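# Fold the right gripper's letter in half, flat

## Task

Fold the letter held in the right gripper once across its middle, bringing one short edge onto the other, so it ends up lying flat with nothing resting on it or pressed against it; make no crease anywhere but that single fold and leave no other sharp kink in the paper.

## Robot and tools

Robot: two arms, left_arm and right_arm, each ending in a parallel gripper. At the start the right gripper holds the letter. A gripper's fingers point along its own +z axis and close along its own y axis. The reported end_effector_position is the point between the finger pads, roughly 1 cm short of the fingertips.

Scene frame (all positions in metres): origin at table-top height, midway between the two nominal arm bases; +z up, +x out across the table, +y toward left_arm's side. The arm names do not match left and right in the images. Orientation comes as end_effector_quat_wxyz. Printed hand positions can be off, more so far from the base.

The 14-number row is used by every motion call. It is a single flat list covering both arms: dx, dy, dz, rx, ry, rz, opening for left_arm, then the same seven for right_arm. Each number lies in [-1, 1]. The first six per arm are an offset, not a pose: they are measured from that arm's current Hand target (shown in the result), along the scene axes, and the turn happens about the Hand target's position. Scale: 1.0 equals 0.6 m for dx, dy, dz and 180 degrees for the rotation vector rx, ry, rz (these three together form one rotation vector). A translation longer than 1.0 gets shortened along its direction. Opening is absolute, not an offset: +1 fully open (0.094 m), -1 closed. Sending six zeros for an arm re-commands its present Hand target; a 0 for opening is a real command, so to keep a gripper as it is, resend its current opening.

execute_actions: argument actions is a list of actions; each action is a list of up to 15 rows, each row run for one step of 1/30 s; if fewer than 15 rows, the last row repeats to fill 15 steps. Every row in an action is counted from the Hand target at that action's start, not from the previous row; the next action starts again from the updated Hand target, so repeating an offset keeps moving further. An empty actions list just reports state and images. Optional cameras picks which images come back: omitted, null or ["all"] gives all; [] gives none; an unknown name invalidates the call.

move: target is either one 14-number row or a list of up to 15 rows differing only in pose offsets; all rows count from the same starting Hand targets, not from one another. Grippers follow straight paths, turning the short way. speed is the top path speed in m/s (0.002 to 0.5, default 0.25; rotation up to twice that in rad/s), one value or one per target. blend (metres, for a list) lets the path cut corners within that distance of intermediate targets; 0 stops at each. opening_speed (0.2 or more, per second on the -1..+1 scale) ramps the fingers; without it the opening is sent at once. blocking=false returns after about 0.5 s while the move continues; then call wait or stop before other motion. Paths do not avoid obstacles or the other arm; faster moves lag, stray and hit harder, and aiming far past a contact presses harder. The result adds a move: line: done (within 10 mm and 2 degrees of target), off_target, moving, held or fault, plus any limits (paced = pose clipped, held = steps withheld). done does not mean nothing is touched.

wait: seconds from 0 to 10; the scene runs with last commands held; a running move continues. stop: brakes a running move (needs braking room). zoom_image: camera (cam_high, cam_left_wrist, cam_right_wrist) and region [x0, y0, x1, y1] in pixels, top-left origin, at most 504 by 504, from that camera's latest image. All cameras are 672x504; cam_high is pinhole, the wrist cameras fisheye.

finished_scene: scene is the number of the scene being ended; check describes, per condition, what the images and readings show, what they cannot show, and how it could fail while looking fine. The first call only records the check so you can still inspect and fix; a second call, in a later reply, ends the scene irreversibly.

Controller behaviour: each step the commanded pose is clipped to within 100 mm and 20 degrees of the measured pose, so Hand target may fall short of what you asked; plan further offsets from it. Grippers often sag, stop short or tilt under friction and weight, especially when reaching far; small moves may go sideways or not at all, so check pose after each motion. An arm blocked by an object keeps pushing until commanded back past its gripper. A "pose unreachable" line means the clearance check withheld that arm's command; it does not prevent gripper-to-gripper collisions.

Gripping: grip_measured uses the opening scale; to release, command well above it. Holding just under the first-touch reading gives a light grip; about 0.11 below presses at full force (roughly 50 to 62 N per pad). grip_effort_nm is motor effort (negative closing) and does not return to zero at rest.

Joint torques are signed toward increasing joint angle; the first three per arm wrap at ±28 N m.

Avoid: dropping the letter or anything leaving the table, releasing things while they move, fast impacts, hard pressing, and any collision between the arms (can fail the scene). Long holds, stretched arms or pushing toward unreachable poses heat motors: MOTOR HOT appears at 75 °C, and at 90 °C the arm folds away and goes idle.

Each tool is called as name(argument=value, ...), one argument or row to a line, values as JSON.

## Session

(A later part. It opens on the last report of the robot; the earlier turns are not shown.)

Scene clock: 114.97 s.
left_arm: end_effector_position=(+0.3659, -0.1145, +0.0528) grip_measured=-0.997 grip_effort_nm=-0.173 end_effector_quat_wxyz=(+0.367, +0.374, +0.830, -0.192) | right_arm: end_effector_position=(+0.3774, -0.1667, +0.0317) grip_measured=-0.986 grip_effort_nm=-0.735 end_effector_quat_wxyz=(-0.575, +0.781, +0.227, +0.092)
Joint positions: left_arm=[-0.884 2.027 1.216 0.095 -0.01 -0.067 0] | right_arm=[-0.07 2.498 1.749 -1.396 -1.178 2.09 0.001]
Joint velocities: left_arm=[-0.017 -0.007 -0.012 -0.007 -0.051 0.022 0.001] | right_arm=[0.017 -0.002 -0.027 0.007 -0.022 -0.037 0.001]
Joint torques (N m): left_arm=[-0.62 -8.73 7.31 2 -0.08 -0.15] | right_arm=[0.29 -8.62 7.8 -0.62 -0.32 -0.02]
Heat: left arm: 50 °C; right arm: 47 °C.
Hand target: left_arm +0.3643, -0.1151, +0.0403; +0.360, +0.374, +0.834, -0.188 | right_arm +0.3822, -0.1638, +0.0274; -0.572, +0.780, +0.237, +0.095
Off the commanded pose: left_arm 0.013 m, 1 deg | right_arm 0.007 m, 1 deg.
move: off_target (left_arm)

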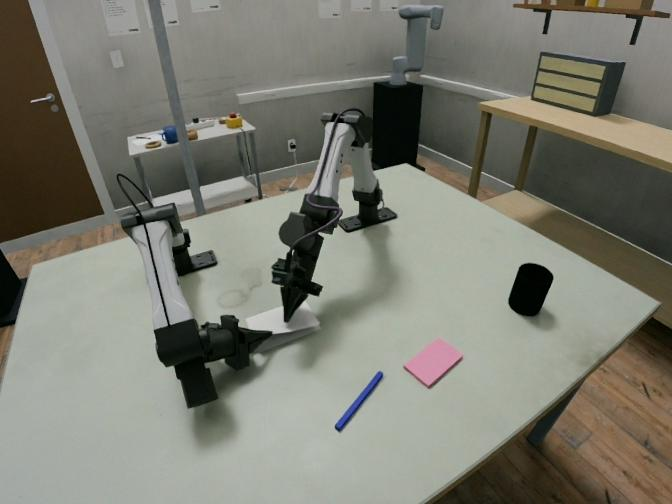

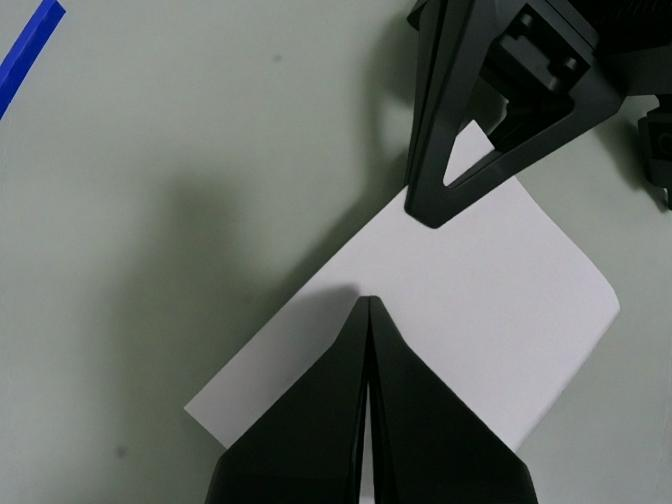

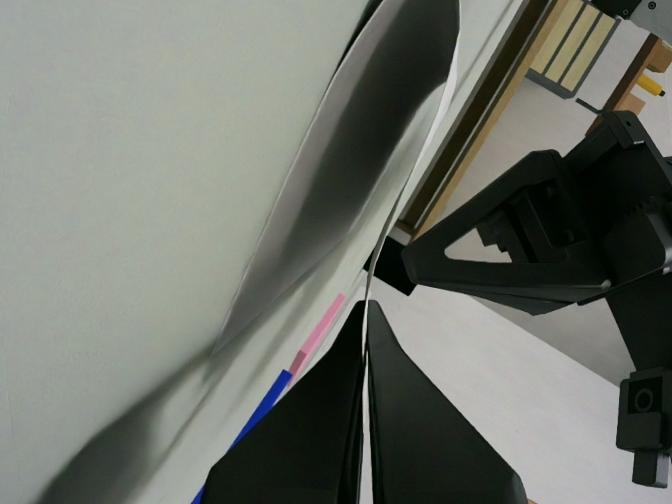

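move(
  target=[
    [0.0,0,-0.03,0,0,0,-1,0.0,0,-0.01,0,0.0,0,-1],
    [0.0,0,-0.05,0,0,0,-1,0.0,0,-0.013,0,0.0,0,-1],
  ],
  speed=[0.05,0.03],
)

zoom_image(
  camera="cam_high",
  region=[225, 260, 365, 370],
)

Scene clock: 116.40 s.
left_arm: end_effector_position=(+0.3685, -0.1177, +0.0284) grip_measured=-0.997 grip_effort_nm=-0.173 end_effector_quat_wxyz=(+0.373, +0.373, +0.827, -0.195) | right_arm: end_effector_position=(+0.3770, -0.1665, +0.0296) grip_measured=-0.986 grip_effort_nm=-0.740 end_effector_quat_wxyz=(-0.577, +0.782, +0.219, +0.086)
Joint positions: left_arm=[-0.884 2.093 1.191 0.199 -0.011 -0.067 0] | right_arm=[-0.07 2.504 1.749 -1.396 -1.18 2.105 0.001]
Joint velocities: left_arm=[-0.007 0.017 -0.012 -0.081 -0.022 0.022 -0.001] | right_arm=[-0.002 0.007 -0.007 0.037 0.007 -0.066 -0.001]
Joint torques (N m): left_arm=[-0.66 -8.8 6.04 1.99 -0.08 -0.14] | right_arm=[0.34 -8.09 7.39 -0.5 -0.33 -0.17]
Heat: left arm: 50 °C; right arm: 47 °C.
Hand target: left_arm +0.3640, -0.1151, +0.0104; +0.359, +0.374, +0.834, -0.188 | right_arm +0.3822, -0.1638, +0.0196; -0.572, +0.780, +0.237, +0.095
Off the commanded pose: left_arm 0.019 m, 2 deg | right_arm 0.012 m, 2 deg.
move: off_target (left_arm, right_arm)

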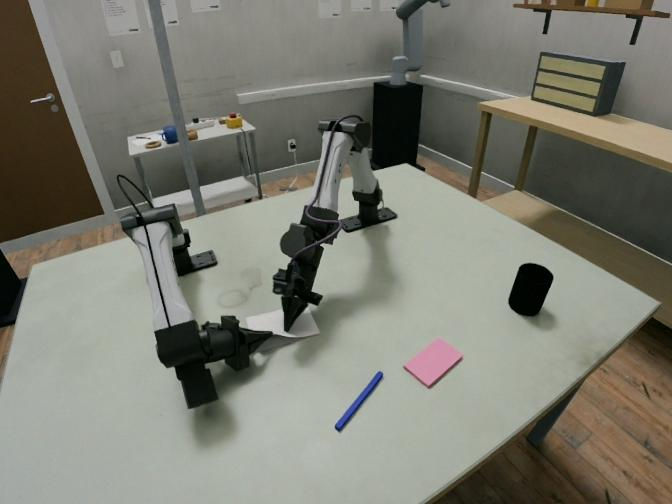

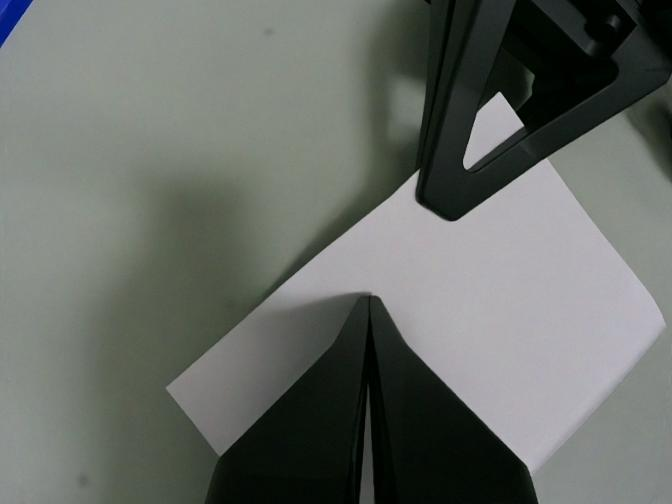

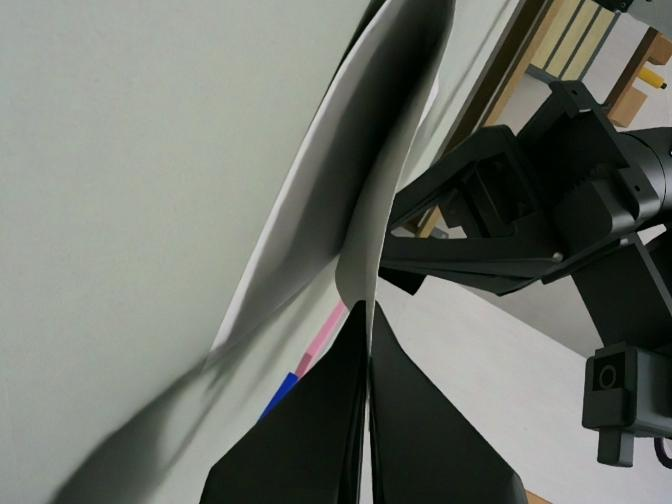

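Scaled by 3.600.

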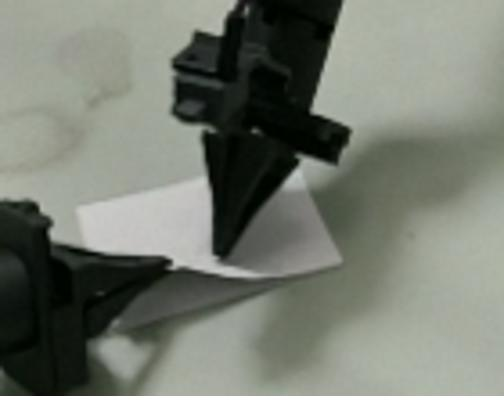

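move(
  target=[0,0,0,0,0,0,-1,0.003,0,-0.014,0,0.0,0,-1],
  speed=0.05,
)

zoom_image(
  camera="cam_high",
  region=[225, 260, 365, 370],
)

zoom_image(
  camera="cam_right_wrist",
  region=[150, 0, 550, 400],
)

Scene clock: 117.37 s.
left_arm: end_effector_position=(+0.3687, -0.1179, +0.0287) grip_measured=-0.997 grip_effort_nm=-0.168 end_effector_quat_wxyz=(+0.373, +0.372, +0.827, -0.195) | right_arm: end_effector_position=(+0.3784, -0.1663, +0.0287) grip_measured=-0.986 grip_effort_nm=-0.730 end_effector_quat_wxyz=(-0.581, +0.781, +0.214, +0.082)
Joint positions: left_arm=[-0.884 2.093 1.191 0.2 -0.011 -0.068 0] | right_arm=[-0.07 2.518 1.764 -1.409 -1.185 2.105 0.001]
Joint velocities: left_arm=[0.012 -0.017 0.007 0.022 -0.022 -0.022 0] | right_arm=[0.007 -0.007 0.002 0.007 -0.007 0.007 -0.001]
Joint torques (N m): left_arm=[-0.68 -8.8 6.04 2 -0.07 -0.14] | right_arm=[0.31 -7.21 6.79 -0.21 -0.23 -0.22]
Heat: left arm: 50 °C; right arm: 47 °C.
Hand target: left_arm +0.3640, -0.1151, +0.0104; +0.359, +0.374, +0.834, -0.188 | right_arm +0.3840, -0.1638, +0.0112; -0.572, +0.780, +0.237, +0.095
Off the commanded pose: left_arm 0.019 m, 2 deg | right_arm 0.019 m, 3 deg.
move: off_target (left_arm, right_arm)

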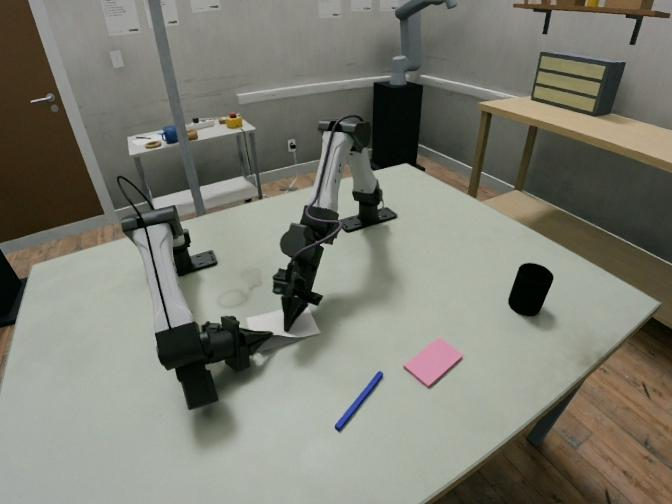

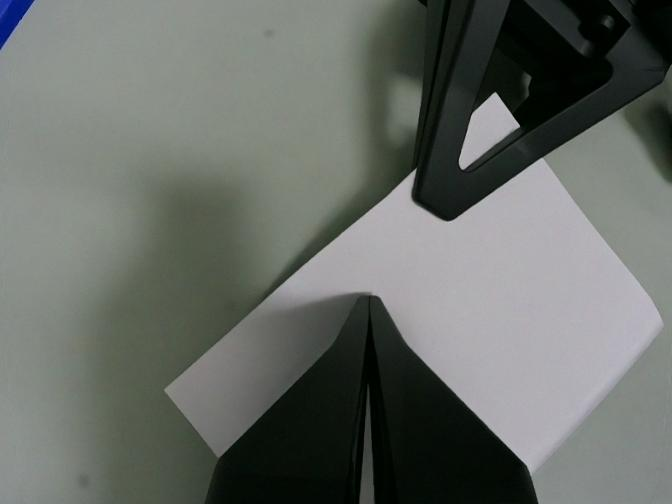

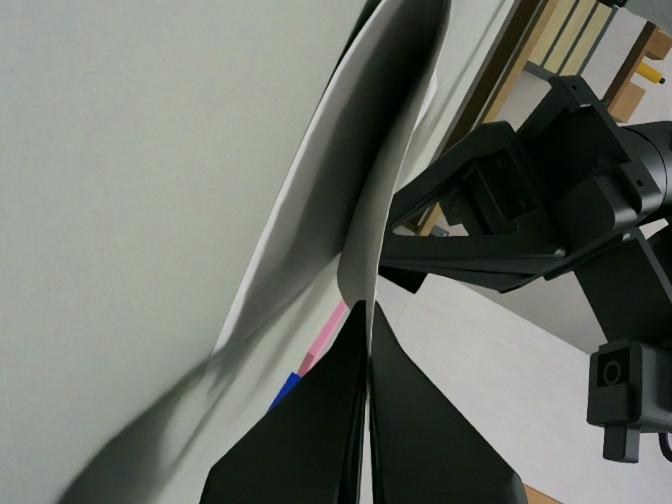

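Scaled by 3.600.

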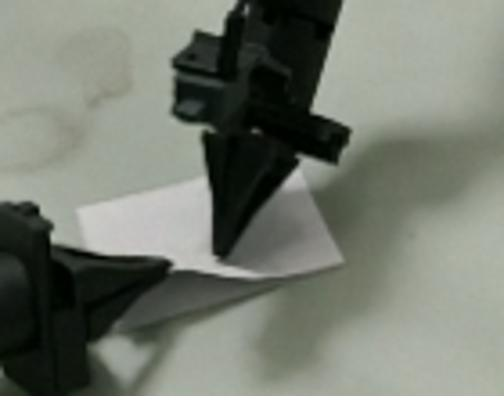

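Scaled by 1.260 from the camera's 672x504 image, which has a finer 960x720 frame.

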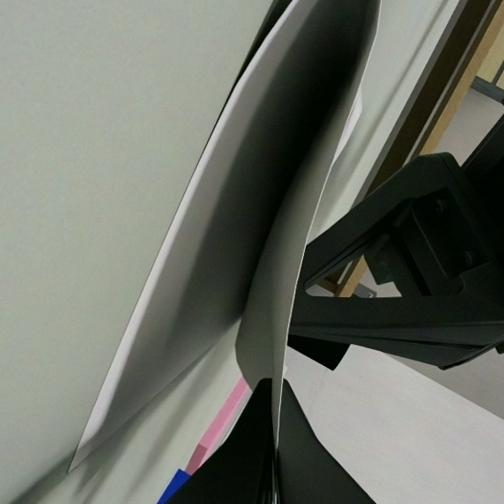

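move(
  target=[0,0,0,0,0,0,-1,-0.004,0,0.03,0,0.0,0,-0.75],
  speed=0.05,
  opening_speed=0.5,
)

zoom_image(
  camera="cam_high",
  region=[225, 260, 365, 370],
)

zoom_image(
  camera="cam_right_wrist",
  region=[150, 0, 550, 400],
)

Scene clock: 118.20 s.
left_arm: end_effector_position=(+0.3688, -0.1179, +0.0288) grip_measured=-0.997 grip_effort_nm=-0.173 end_effector_quat_wxyz=(+0.373, +0.372, +0.827, -0.195) | right_arm: end_effector_position=(+0.3781, -0.1662, +0.0291) grip_measured=-0.752 grip_effort_nm=0.085 end_effector_quat_wxyz=(-0.581, +0.781, +0.214, +0.082)
Joint positions: left_arm=[-0.884 2.093 1.191 0.2 -0.011 -0.068 0] | right_arm=[-0.07 2.518 1.764 -1.413 -1.186 2.103 0.012]
Joint velocities: left_arm=[0.012 0.012 -0.007 -0.037 0.022 -0.022 0] | right_arm=[-0.002 0.007 0.007 -0.066 -0.007 -0.081 0]
Joint torques (N m): left_arm=[-0.72 -8.83 6.04 2 -0.07 -0.16] | right_arm=[0.43 -10.86 6.43 -0.53 -0.29 -0.15]
Heat: left arm: 50 °C; right arm: 47 °C.
Hand target: left_arm +0.3640, -0.1151, +0.0104; +0.359, +0.374, +0.834, -0.188 | right_arm +0.3816, -0.1638, +0.0292; -0.572, +0.780, +0.237, +0.095
Off the commanded pose: left_arm 0.019 m, 2 deg | right_arm 0.004 m, 3 deg.
move: off_target (left_arm, right_arm)

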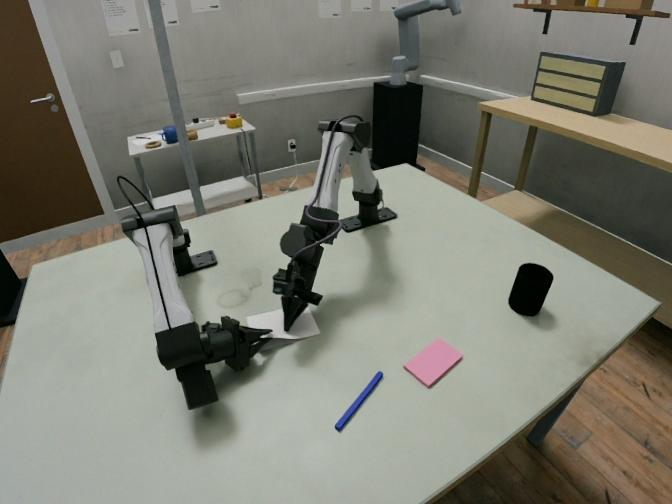

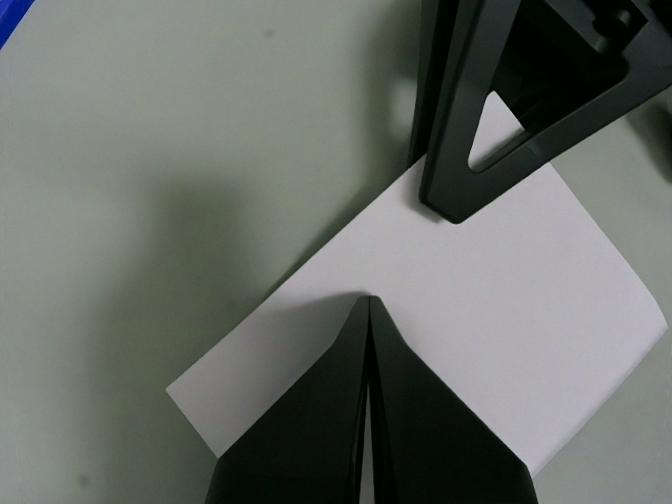

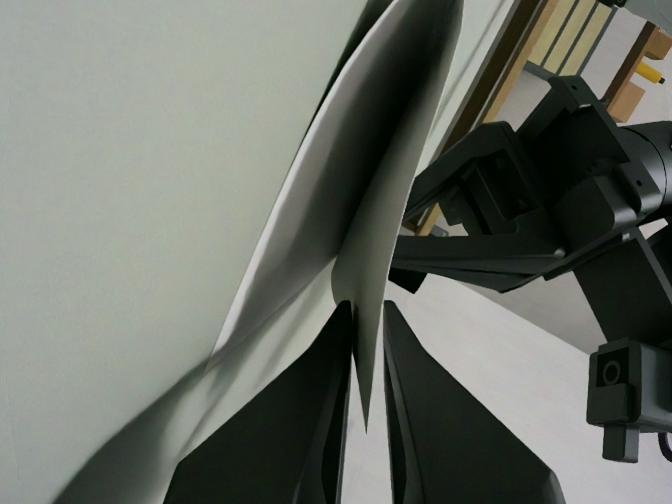

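Scaled by 3.600.

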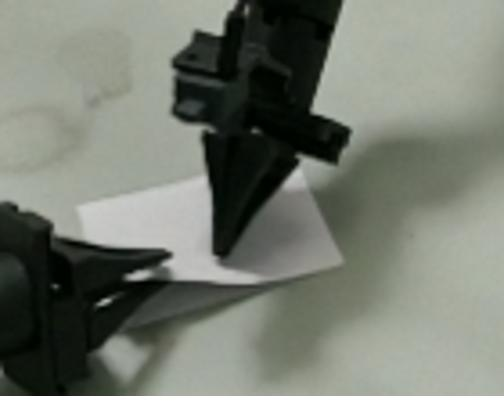

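Scaled by 1.260 from the camera's 672x504 image, which has a finer 960x720 frame.

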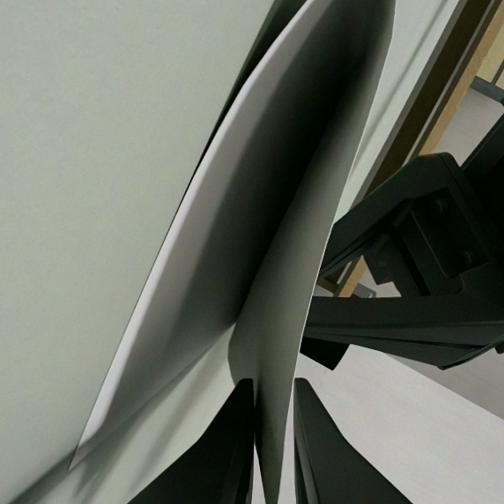

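move(
  target=[
    [0,0,0,0,0,0,-1,0.006,-0.14,0.03,0,0.0,0,-0.75],
    [0,0,0,0,0,0,-1,-0.01,-0.17,0.15,0,0.0,0,-0.75],
  ],
  speed=0.08,
)

zoom_image(
  camera="cam_high",
  region=[225, 260, 365, 370],
)

Scene clock: 120.97 s.
left_arm: end_effector_position=(+0.3688, -0.1179, +0.0288) grip_measured=-0.997 grip_effort_nm=-0.164 end_effector_quat_wxyz=(+0.373, +0.372, +0.827, -0.195) | right_arm: end_effector_position=(+0.3797, -0.2644, +0.1079) grip_measured=-0.752 grip_effort_nm=0.076 end_effector_quat_wxyz=(-0.513, +0.821, +0.191, +0.165)
Joint positions: left_arm=[-0.884 2.093 1.191 0.2 -0.011 -0.068 0] | right_arm=[-0.308 2.283 1.77 -1.549 -1.075 2.054 0.012]
Joint velocities: left_arm=[0.002 -0.012 -0.007 0.037 -0.037 -0.022 -0.001] | right_arm=[0.002 0.012 0.002 -0.051 -0.051 -0.095 -0.001]
Joint torques (N m): left_arm=[-0.69 -8.81 6.04 2 -0.07 -0.14] | right_arm=[-0.88 -12.34 4.9 -0.78 -0.33 0.03]
Heat: left arm: 50 °C; right arm: 48 °C.
Hand target: left_arm +0.3640, -0.1151, +0.0104; +0.359, +0.374, +0.834, -0.188 | right_arm +0.3759, -0.2658, +0.1193; -0.573, +0.778, +0.237, +0.097
Off the commanded pose: left_arm 0.019 m, 2 deg | right_arm 0.012 m, 13 deg.
joint sent to its limit (right arm) — joint 4 (wrist pitch), lower limit. The joint targets are off in orientation, not in position.
move: off_target (left_arm, right_arm)

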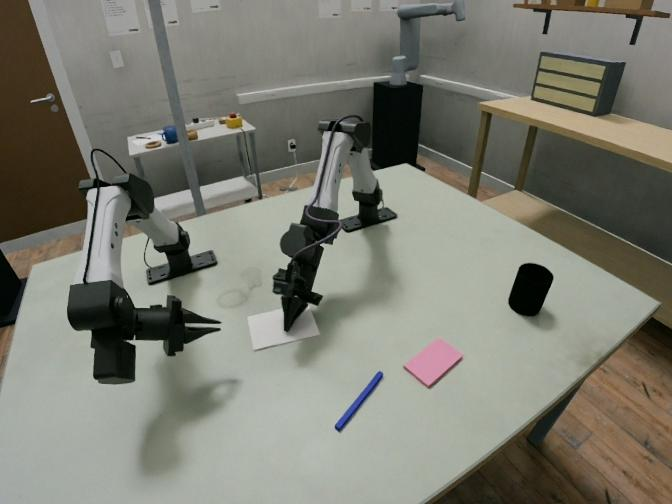

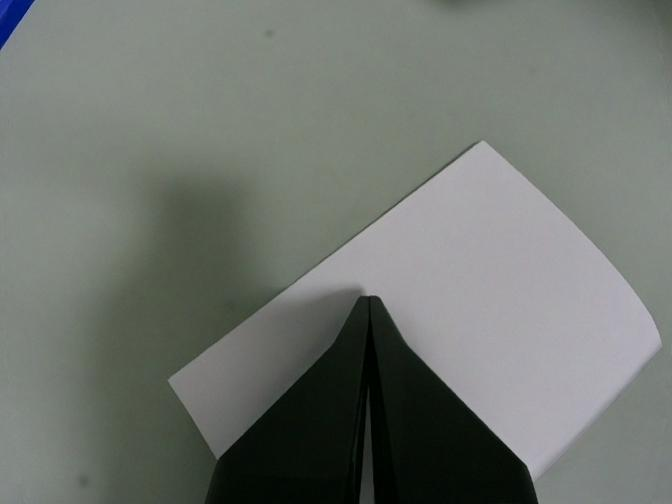

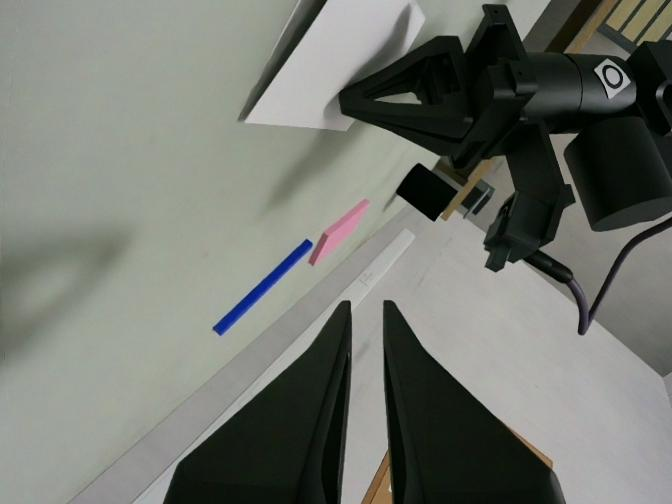

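Scaled by 3.600.

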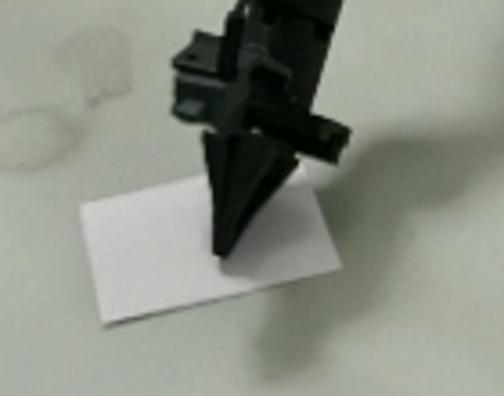

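move(
  target=[
    [0,0,0.058,0,0,0,-1,0,0,0.03,0,0,0,-1],
    [-0.105,0,0.05,0,0,0,-1,0,0,0.03,0,0,0,-1],
    [-0.105,0,-0.01,0,0,0,-1,0,0,0.03,0,0,0,-1],
  ],
  speed=[0.12,0.15,0.08],
)

zoom_image(
  camera="cam_high",
  region=[225, 260, 365, 370],
)

Scene clock: 124.43 s.
left_arm: end_effector_position=(+0.3033, -0.1204, +0.0223) grip_measured=-0.997 grip_effort_nm=-0.173 end_effector_quat_wxyz=(+0.372, +0.373, +0.826, -0.199) | right_arm: end_effector_position=(+0.3798, -0.2642, +0.1236) grip_measured=-0.987 grip_effort_nm=-0.686 end_effector_quat_wxyz=(-0.507, +0.824, +0.185, +0.172)
Joint positions: left_arm=[-1.024 2.008 1.02 0.282 -0.109 -0.159 0] | right_arm=[-0.308 2.238 1.77 -1.549 -1.077 2.096 0.001]
Joint velocities: left_arm=[0.037 -0.017 0.017 0.081 -0.022 -0.037 0.001] | right_arm=[-0.002 -0.012 0.007 0.007 -0.066 -0.066 0.001]
Joint torques (N m): left_arm=[-0.24 -7.79 5.61 1.97 -0.11 -0.15] | right_arm=[-0.96 -12.75 4.89 -0.71 -0.41 0.01]
Heat: left arm: 50 °C; right arm: 49 °C.
Hand target: left_arm +0.3012, -0.1148, +0.0049; +0.359, +0.373, +0.834, -0.189 | right_arm +0.3759, -0.2658, +0.1373; -0.573, +0.778, +0.237, +0.097
Off the commanded pose: left_arm 0.019 m, 2 deg | right_arm 0.014 m, 14 deg.
joint sent to its limit (right arm) — joint 4 (wrist pitch), lower limit. The joint targets are off in orientation, not in position.
move: off_target (left_arm, right_arm)

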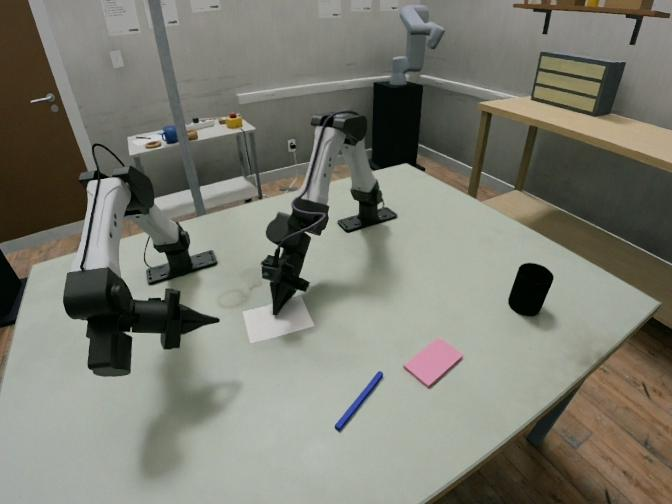

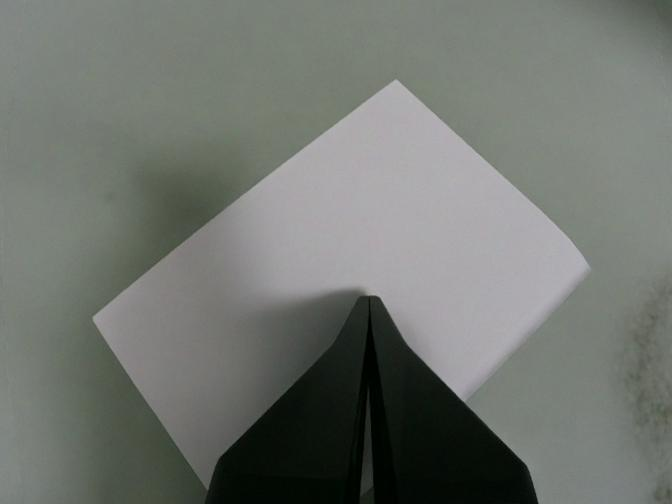

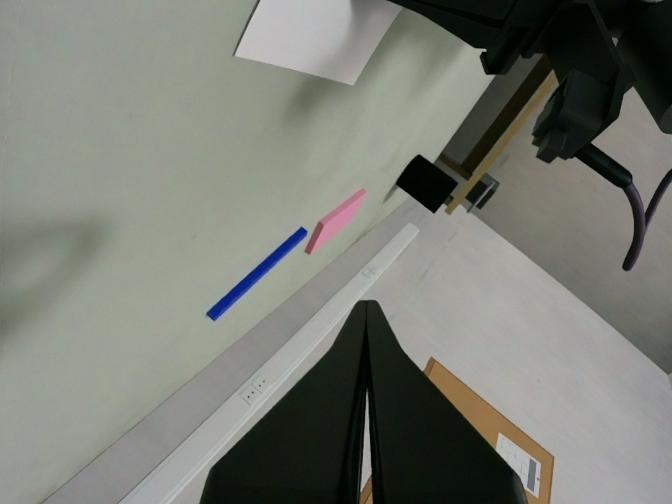

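Scaled by 3.600.

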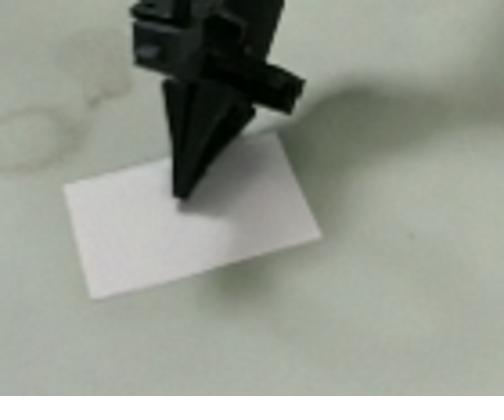

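move(
  target=[0,0,0.058,0,0,0,-1,0,0,0,0,0,0,-1],
  speed=0.1,
)

zoom_image(
  camera="cam_high",
  region=[225, 260, 365, 370],
)

Scene clock: 125.67 s.
left_arm: end_effector_position=(+0.2992, -0.1129, +0.0217) grip_measured=-0.997 grip_effort_nm=-0.168 end_effector_quat_wxyz=(+0.353, +0.379, +0.835, -0.185) | right_arm: end_effector_position=(+0.3798, -0.2642, +0.1237) grip_measured=-0.987 grip_effort_nm=-0.691 end_effector_quat_wxyz=(-0.507, +0.824, +0.185, +0.172)
Joint positions: left_arm=[-1.024 1.984 1.03 0.197 -0.11 -0.159 0] | right_arm=[-0.308 2.238 1.77 -1.549 -1.078 2.097 0.001]
Joint velocities: left_arm=[0.002 0.012 -0.012 -0.022 0.037 0.007 -0.001] | right_arm=[-0.012 -0.002 -0.017 -0.037 0.037 -0.051 -0.001]
Joint torques (N m): left_arm=[-0.2 -12.92 8.53 1.46 -0.11 -0.13] | right_arm=[-1.18 -12.78 4.68 -0.68 -0.39 0.04]
Heat: left arm: 50 °C; right arm: 50 °C.
Hand target: left_arm +0.3015, -0.1149, +0.0395; +0.359, +0.373, +0.834, -0.189 | right_arm +0.3759, -0.2658, +0.1374; -0.573, +0.778, +0.237, +0.097
Off the commanded pose: left_arm 0.018 m, 1 deg | right_arm 0.014 m, 14 deg.
joint sent to its limit (right arm) — joint 4 (wrist pitch), lower limit. The joint targets are off in orientation, not in position.
move: off_target (left_arm, right_arm)

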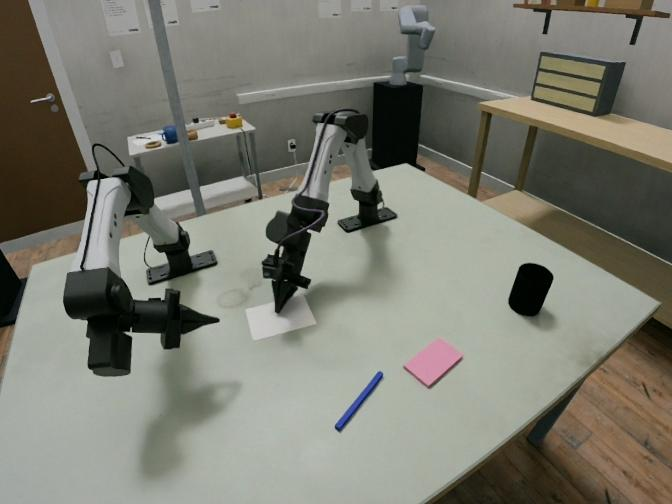

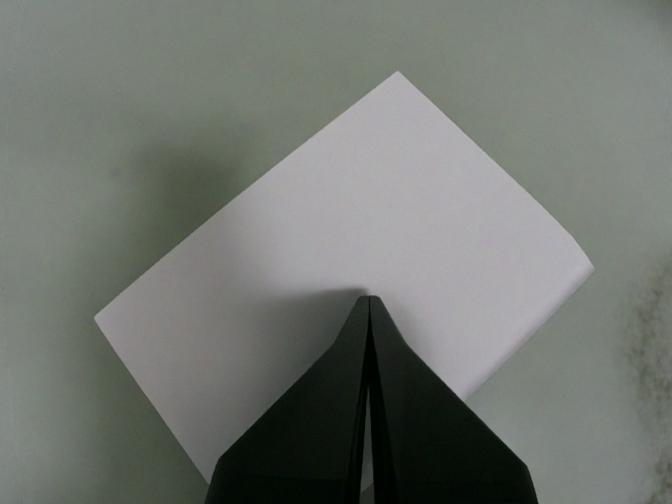

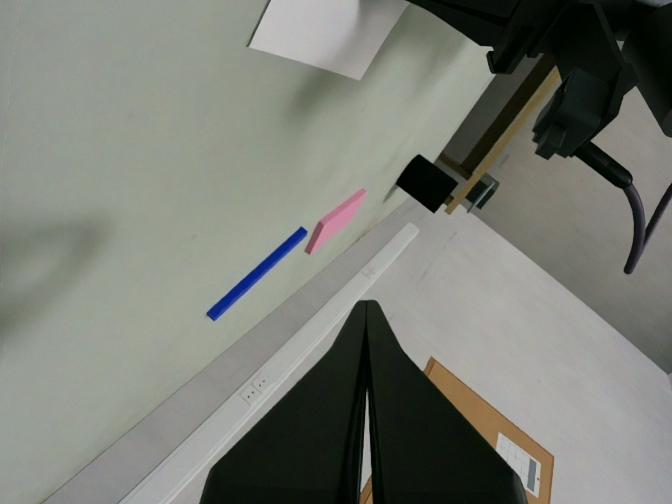

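Scaled by 3.600.

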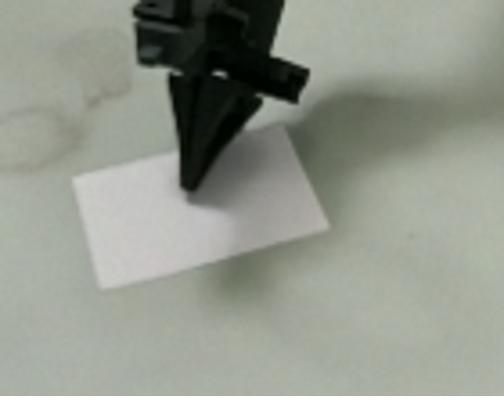

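move(
  target=[0,0,0.058,0,0,0,-1,0,0,0,0,0,0,-1],
  speed=0.1,
)

zoom_image(
  camera="cam_high",
  region=[225, 260, 365, 370],
)

Scene clock: 126.97 s.
left_arm: end_effector_position=(+0.2979, -0.1105, +0.0518) grip_measured=-0.997 grip_effort_nm=-0.168 end_effector_quat_wxyz=(+0.344, +0.382, +0.839, -0.178) | right_arm: end_effector_position=(+0.3798, -0.2642, +0.1237) grip_measured=-0.987 grip_effort_nm=-0.691 end_effector_quat_wxyz=(-0.507, +0.824, +0.185, +0.172)
Joint positions: left_arm=[-1.024 1.907 1.086 0.039 -0.11 -0.159 0] | right_arm=[-0.308 2.238 1.77 -1.549 -1.078 2.097 0.001]
Joint velocities: left_arm=[-0.017 -0.022 0.012 -0.051 -0.007 -0.051 -0.001] | right_arm=[-0.012 -0.007 0.017 -0.007 0.11 0.007 -0.001]
Joint torques (N m): left_arm=[-0.1 -12.6 9.17 1.7 -0.1 -0.14] | right_arm=[-0.98 -12.63 4.89 -0.71 -0.44 0.03]
Heat: left arm: 50 °C; right arm: 50 °C.
Hand target: left_arm +0.3018, -0.1149, +0.0738; +0.359, +0.373, +0.834, -0.189 | right_arm +0.3759, -0.2658, +0.1373; -0.573, +0.778, +0.237, +0.097
Off the commanded pose: left_arm 0.023 m, 2 deg | right_arm 0.014 m, 14 deg.
joint sent to its limit (right arm) — joint 4 (wrist pitch), lower limit. The joint targets are off in orientation, not in position.
move: off_target (left_arm, right_arm)

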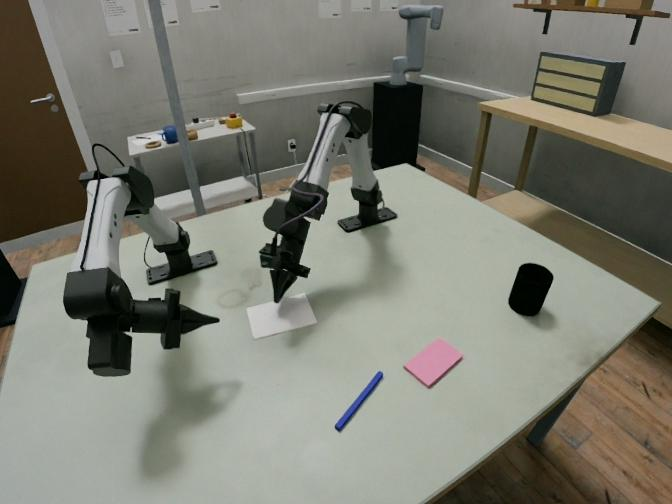

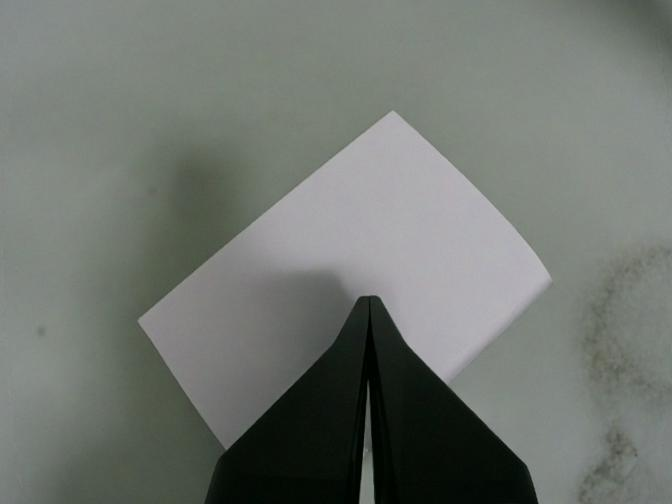

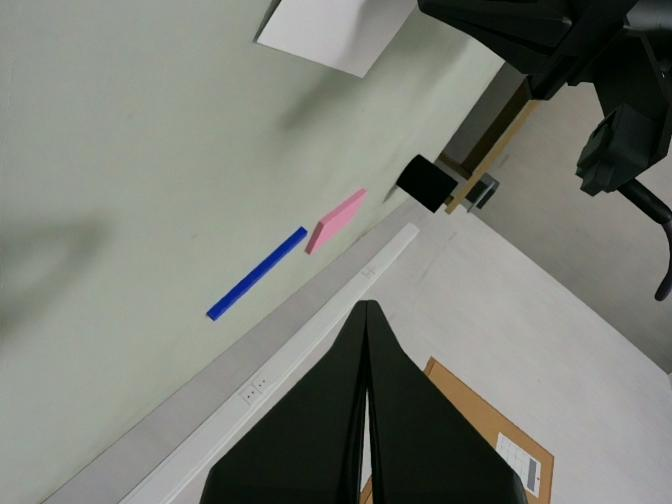

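Scaled by 3.600.

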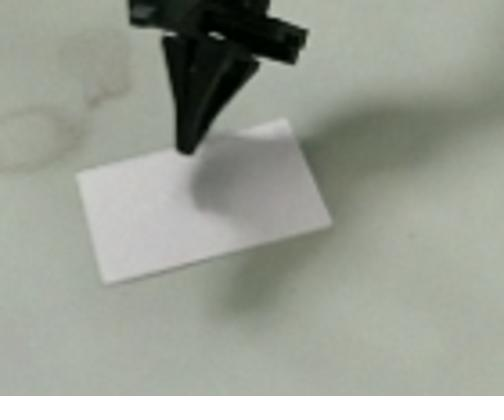

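move(
  target=[
    [-0.045,0.005,0,0,0,0,-1,0,0,0,0,0,0,-1],
    [-0.045,0.005,-0.117,0,0,0,-1,0,0,0,0,0,0,-1],
  ],
  speed=[0.1,0.06],
)

zoom_image(
  camera="cam_high",
  region=[225, 260, 365, 370],
)

Scene clock: 129.43 s.
left_arm: end_effector_position=(+0.2781, -0.1173, +0.0217) grip_measured=-0.997 grip_effort_nm=-0.164 end_effector_quat_wxyz=(+0.372, +0.371, +0.827, -0.199) | right_arm: end_effector_position=(+0.3798, -0.2642, +0.1237) grip_measured=-0.987 grip_effort_nm=-0.691 end_effector_quat_wxyz=(-0.507, +0.824, +0.185, +0.171)
Joint positions: left_arm=[-1.082 1.968 0.954 0.304 -0.155 -0.201 0] | right_arm=[-0.308 2.238 1.77 -1.549 -1.078 2.097 0.001]
Joint velocities: left_arm=[0.007 0.007 -0.002 -0.037 0.007 -0.037 0.001] | right_arm=[-0.002 -0.002 0.002 -0.051 -0.051 -0.022 -0.001]
Joint torques (N m): left_arm=[-0.51 -7.51 5.27 1.96 -0.12 -0.15] | right_arm=[-1.1 -12.51 4.78 -0.7 -0.4 0.05]
Heat: left arm: 50 °C; right arm: 51 °C.
Hand target: left_arm +0.2743, -0.1118, +0.0045; +0.359, +0.373, +0.834, -0.189 | right_arm +0.3759, -0.2658, +0.1373; -0.573, +0.778, +0.237, +0.097
Off the commanded pose: left_arm 0.019 m, 2 deg | right_arm 0.014 m, 14 deg.
joint sent to its limit (right arm) — joint 4 (wrist pitch), lower limit. The joint targets are off in orientation, not in position.
move: off_target (left_arm, right_arm)

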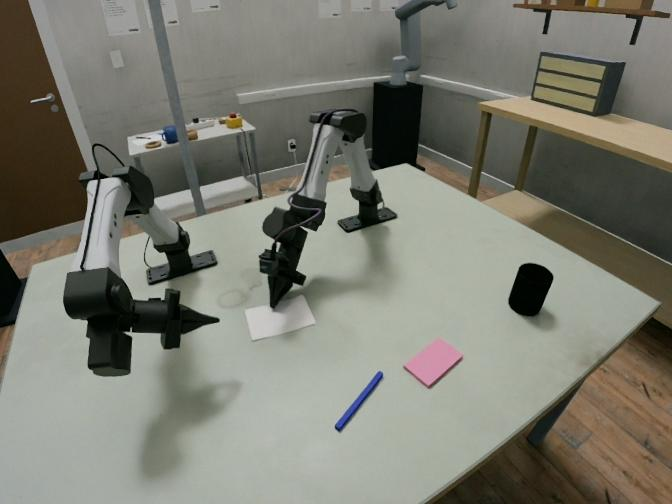

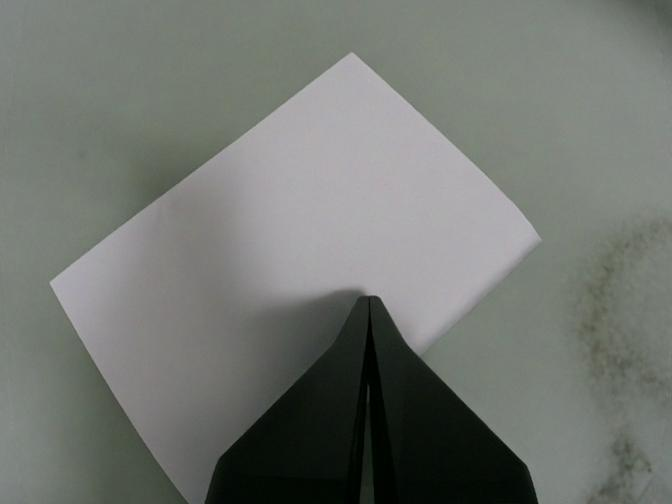

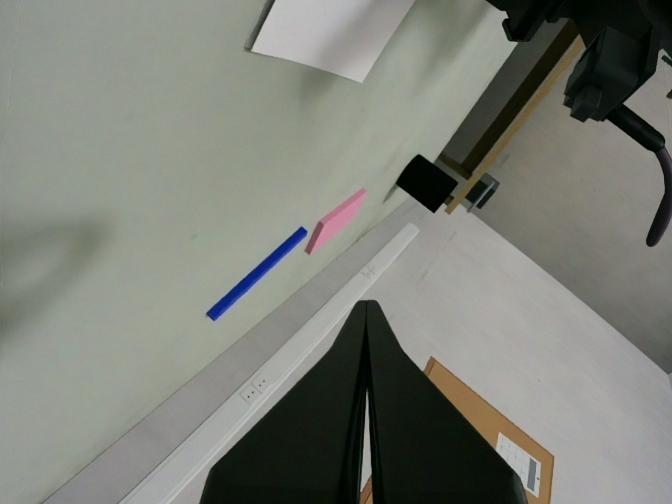

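Scaled by 3.600.

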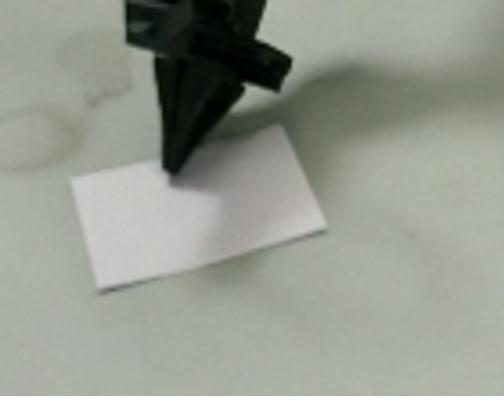

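move(
  target=[
    [0,0,0.117,0,0,0,-1,0,0,0,0,0,0,-1],
    [-0.022,0.0,0.117,0,0,0,-1,0,0,0,0,0,0,-1],
    [-0.022,0.0,0,0,0,0,-1,0,0,0,0,0,0,-1],
  ],
  speed=[0.15,0.1,0.08],
)

zoom_image(
  camera="cam_high",
  region=[225, 260, 365, 370],
)

Scene clock: 131.80 s.
left_arm: end_effector_position=(+0.2651, -0.1175, +0.0217) grip_measured=-0.997 grip_effort_nm=-0.168 end_effector_quat_wxyz=(+0.372, +0.371, +0.827, -0.199) | right_arm: end_effector_position=(+0.3799, -0.2642, +0.1237) grip_measured=-0.987 grip_effort_nm=-0.701 end_effector_quat_wxyz=(-0.507, +0.824, +0.185, +0.172)
Joint positions: left_arm=[-1.115 1.952 0.93 0.308 -0.18 -0.225 0] | right_arm=[-0.308 2.238 1.77 -1.549 -1.078 2.097 0.001]
Joint velocities: left_arm=[0.022 -0.002 -0.012 0.007 -0.022 0.007 -0.001] | right_arm=[-0.007 -0.002 0.007 0.037 -0.037 -0.066 0]
Joint torques (N m): left_arm=[-0.58 -7.31 5.16 1.96 -0.13 -0.14] | right_arm=[-1.02 -12.64 5.01 -0.68 -0.46 0.03]
Heat: left arm: 50 °C; right arm: 52 °C.
Hand target: left_arm +0.2611, -0.1117, +0.0046; +0.359, +0.373, +0.834, -0.189 | right_arm +0.3759, -0.2658, +0.1373; -0.573, +0.778, +0.237, +0.097
Off the commanded pose: left_arm 0.019 m, 2 deg | right_arm 0.014 m, 14 deg.
joint sent to its limit (right arm) — joint 4 (wrist pitch), lower limit. The joint targets are off in orientation, not in position.
move: off_target (left_arm, right_arm)

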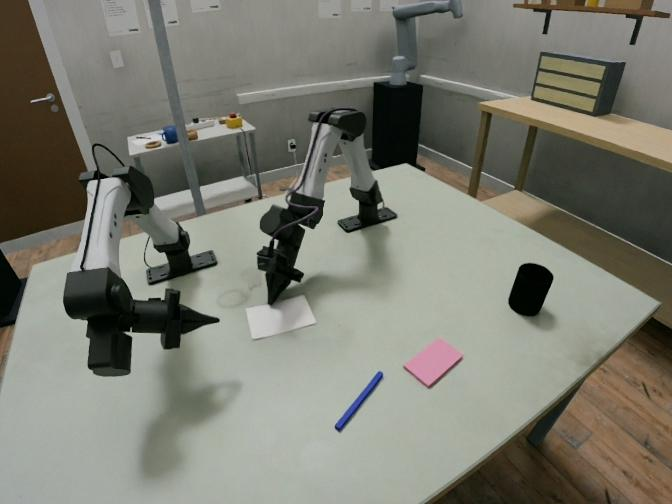

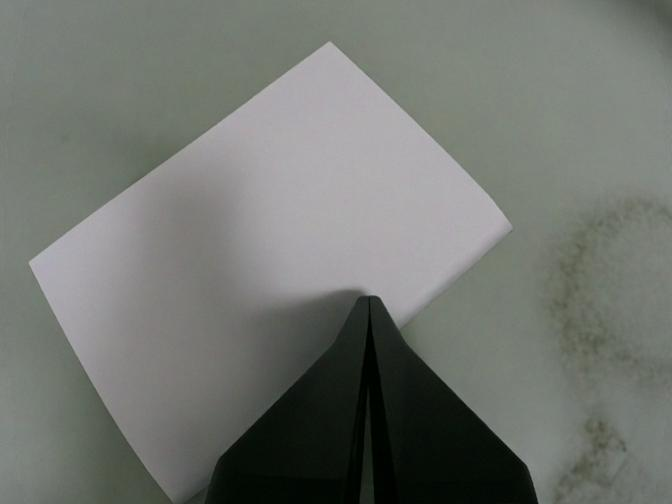

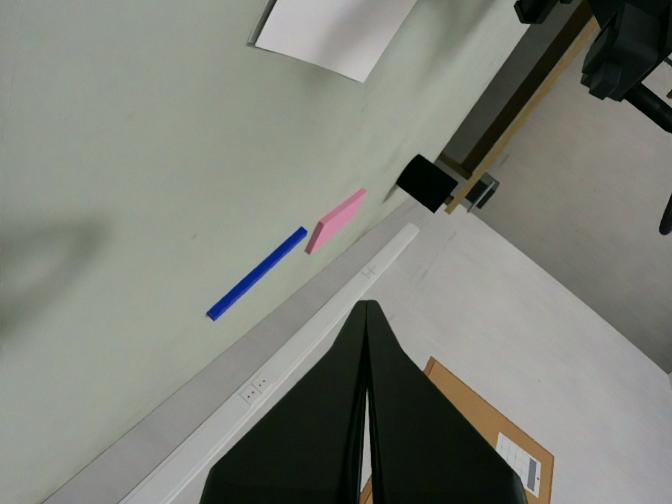

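Scaled by 3.600.

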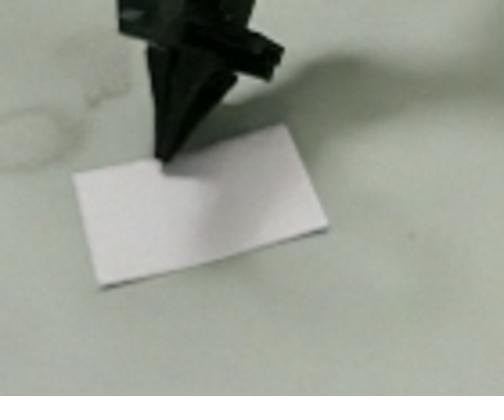

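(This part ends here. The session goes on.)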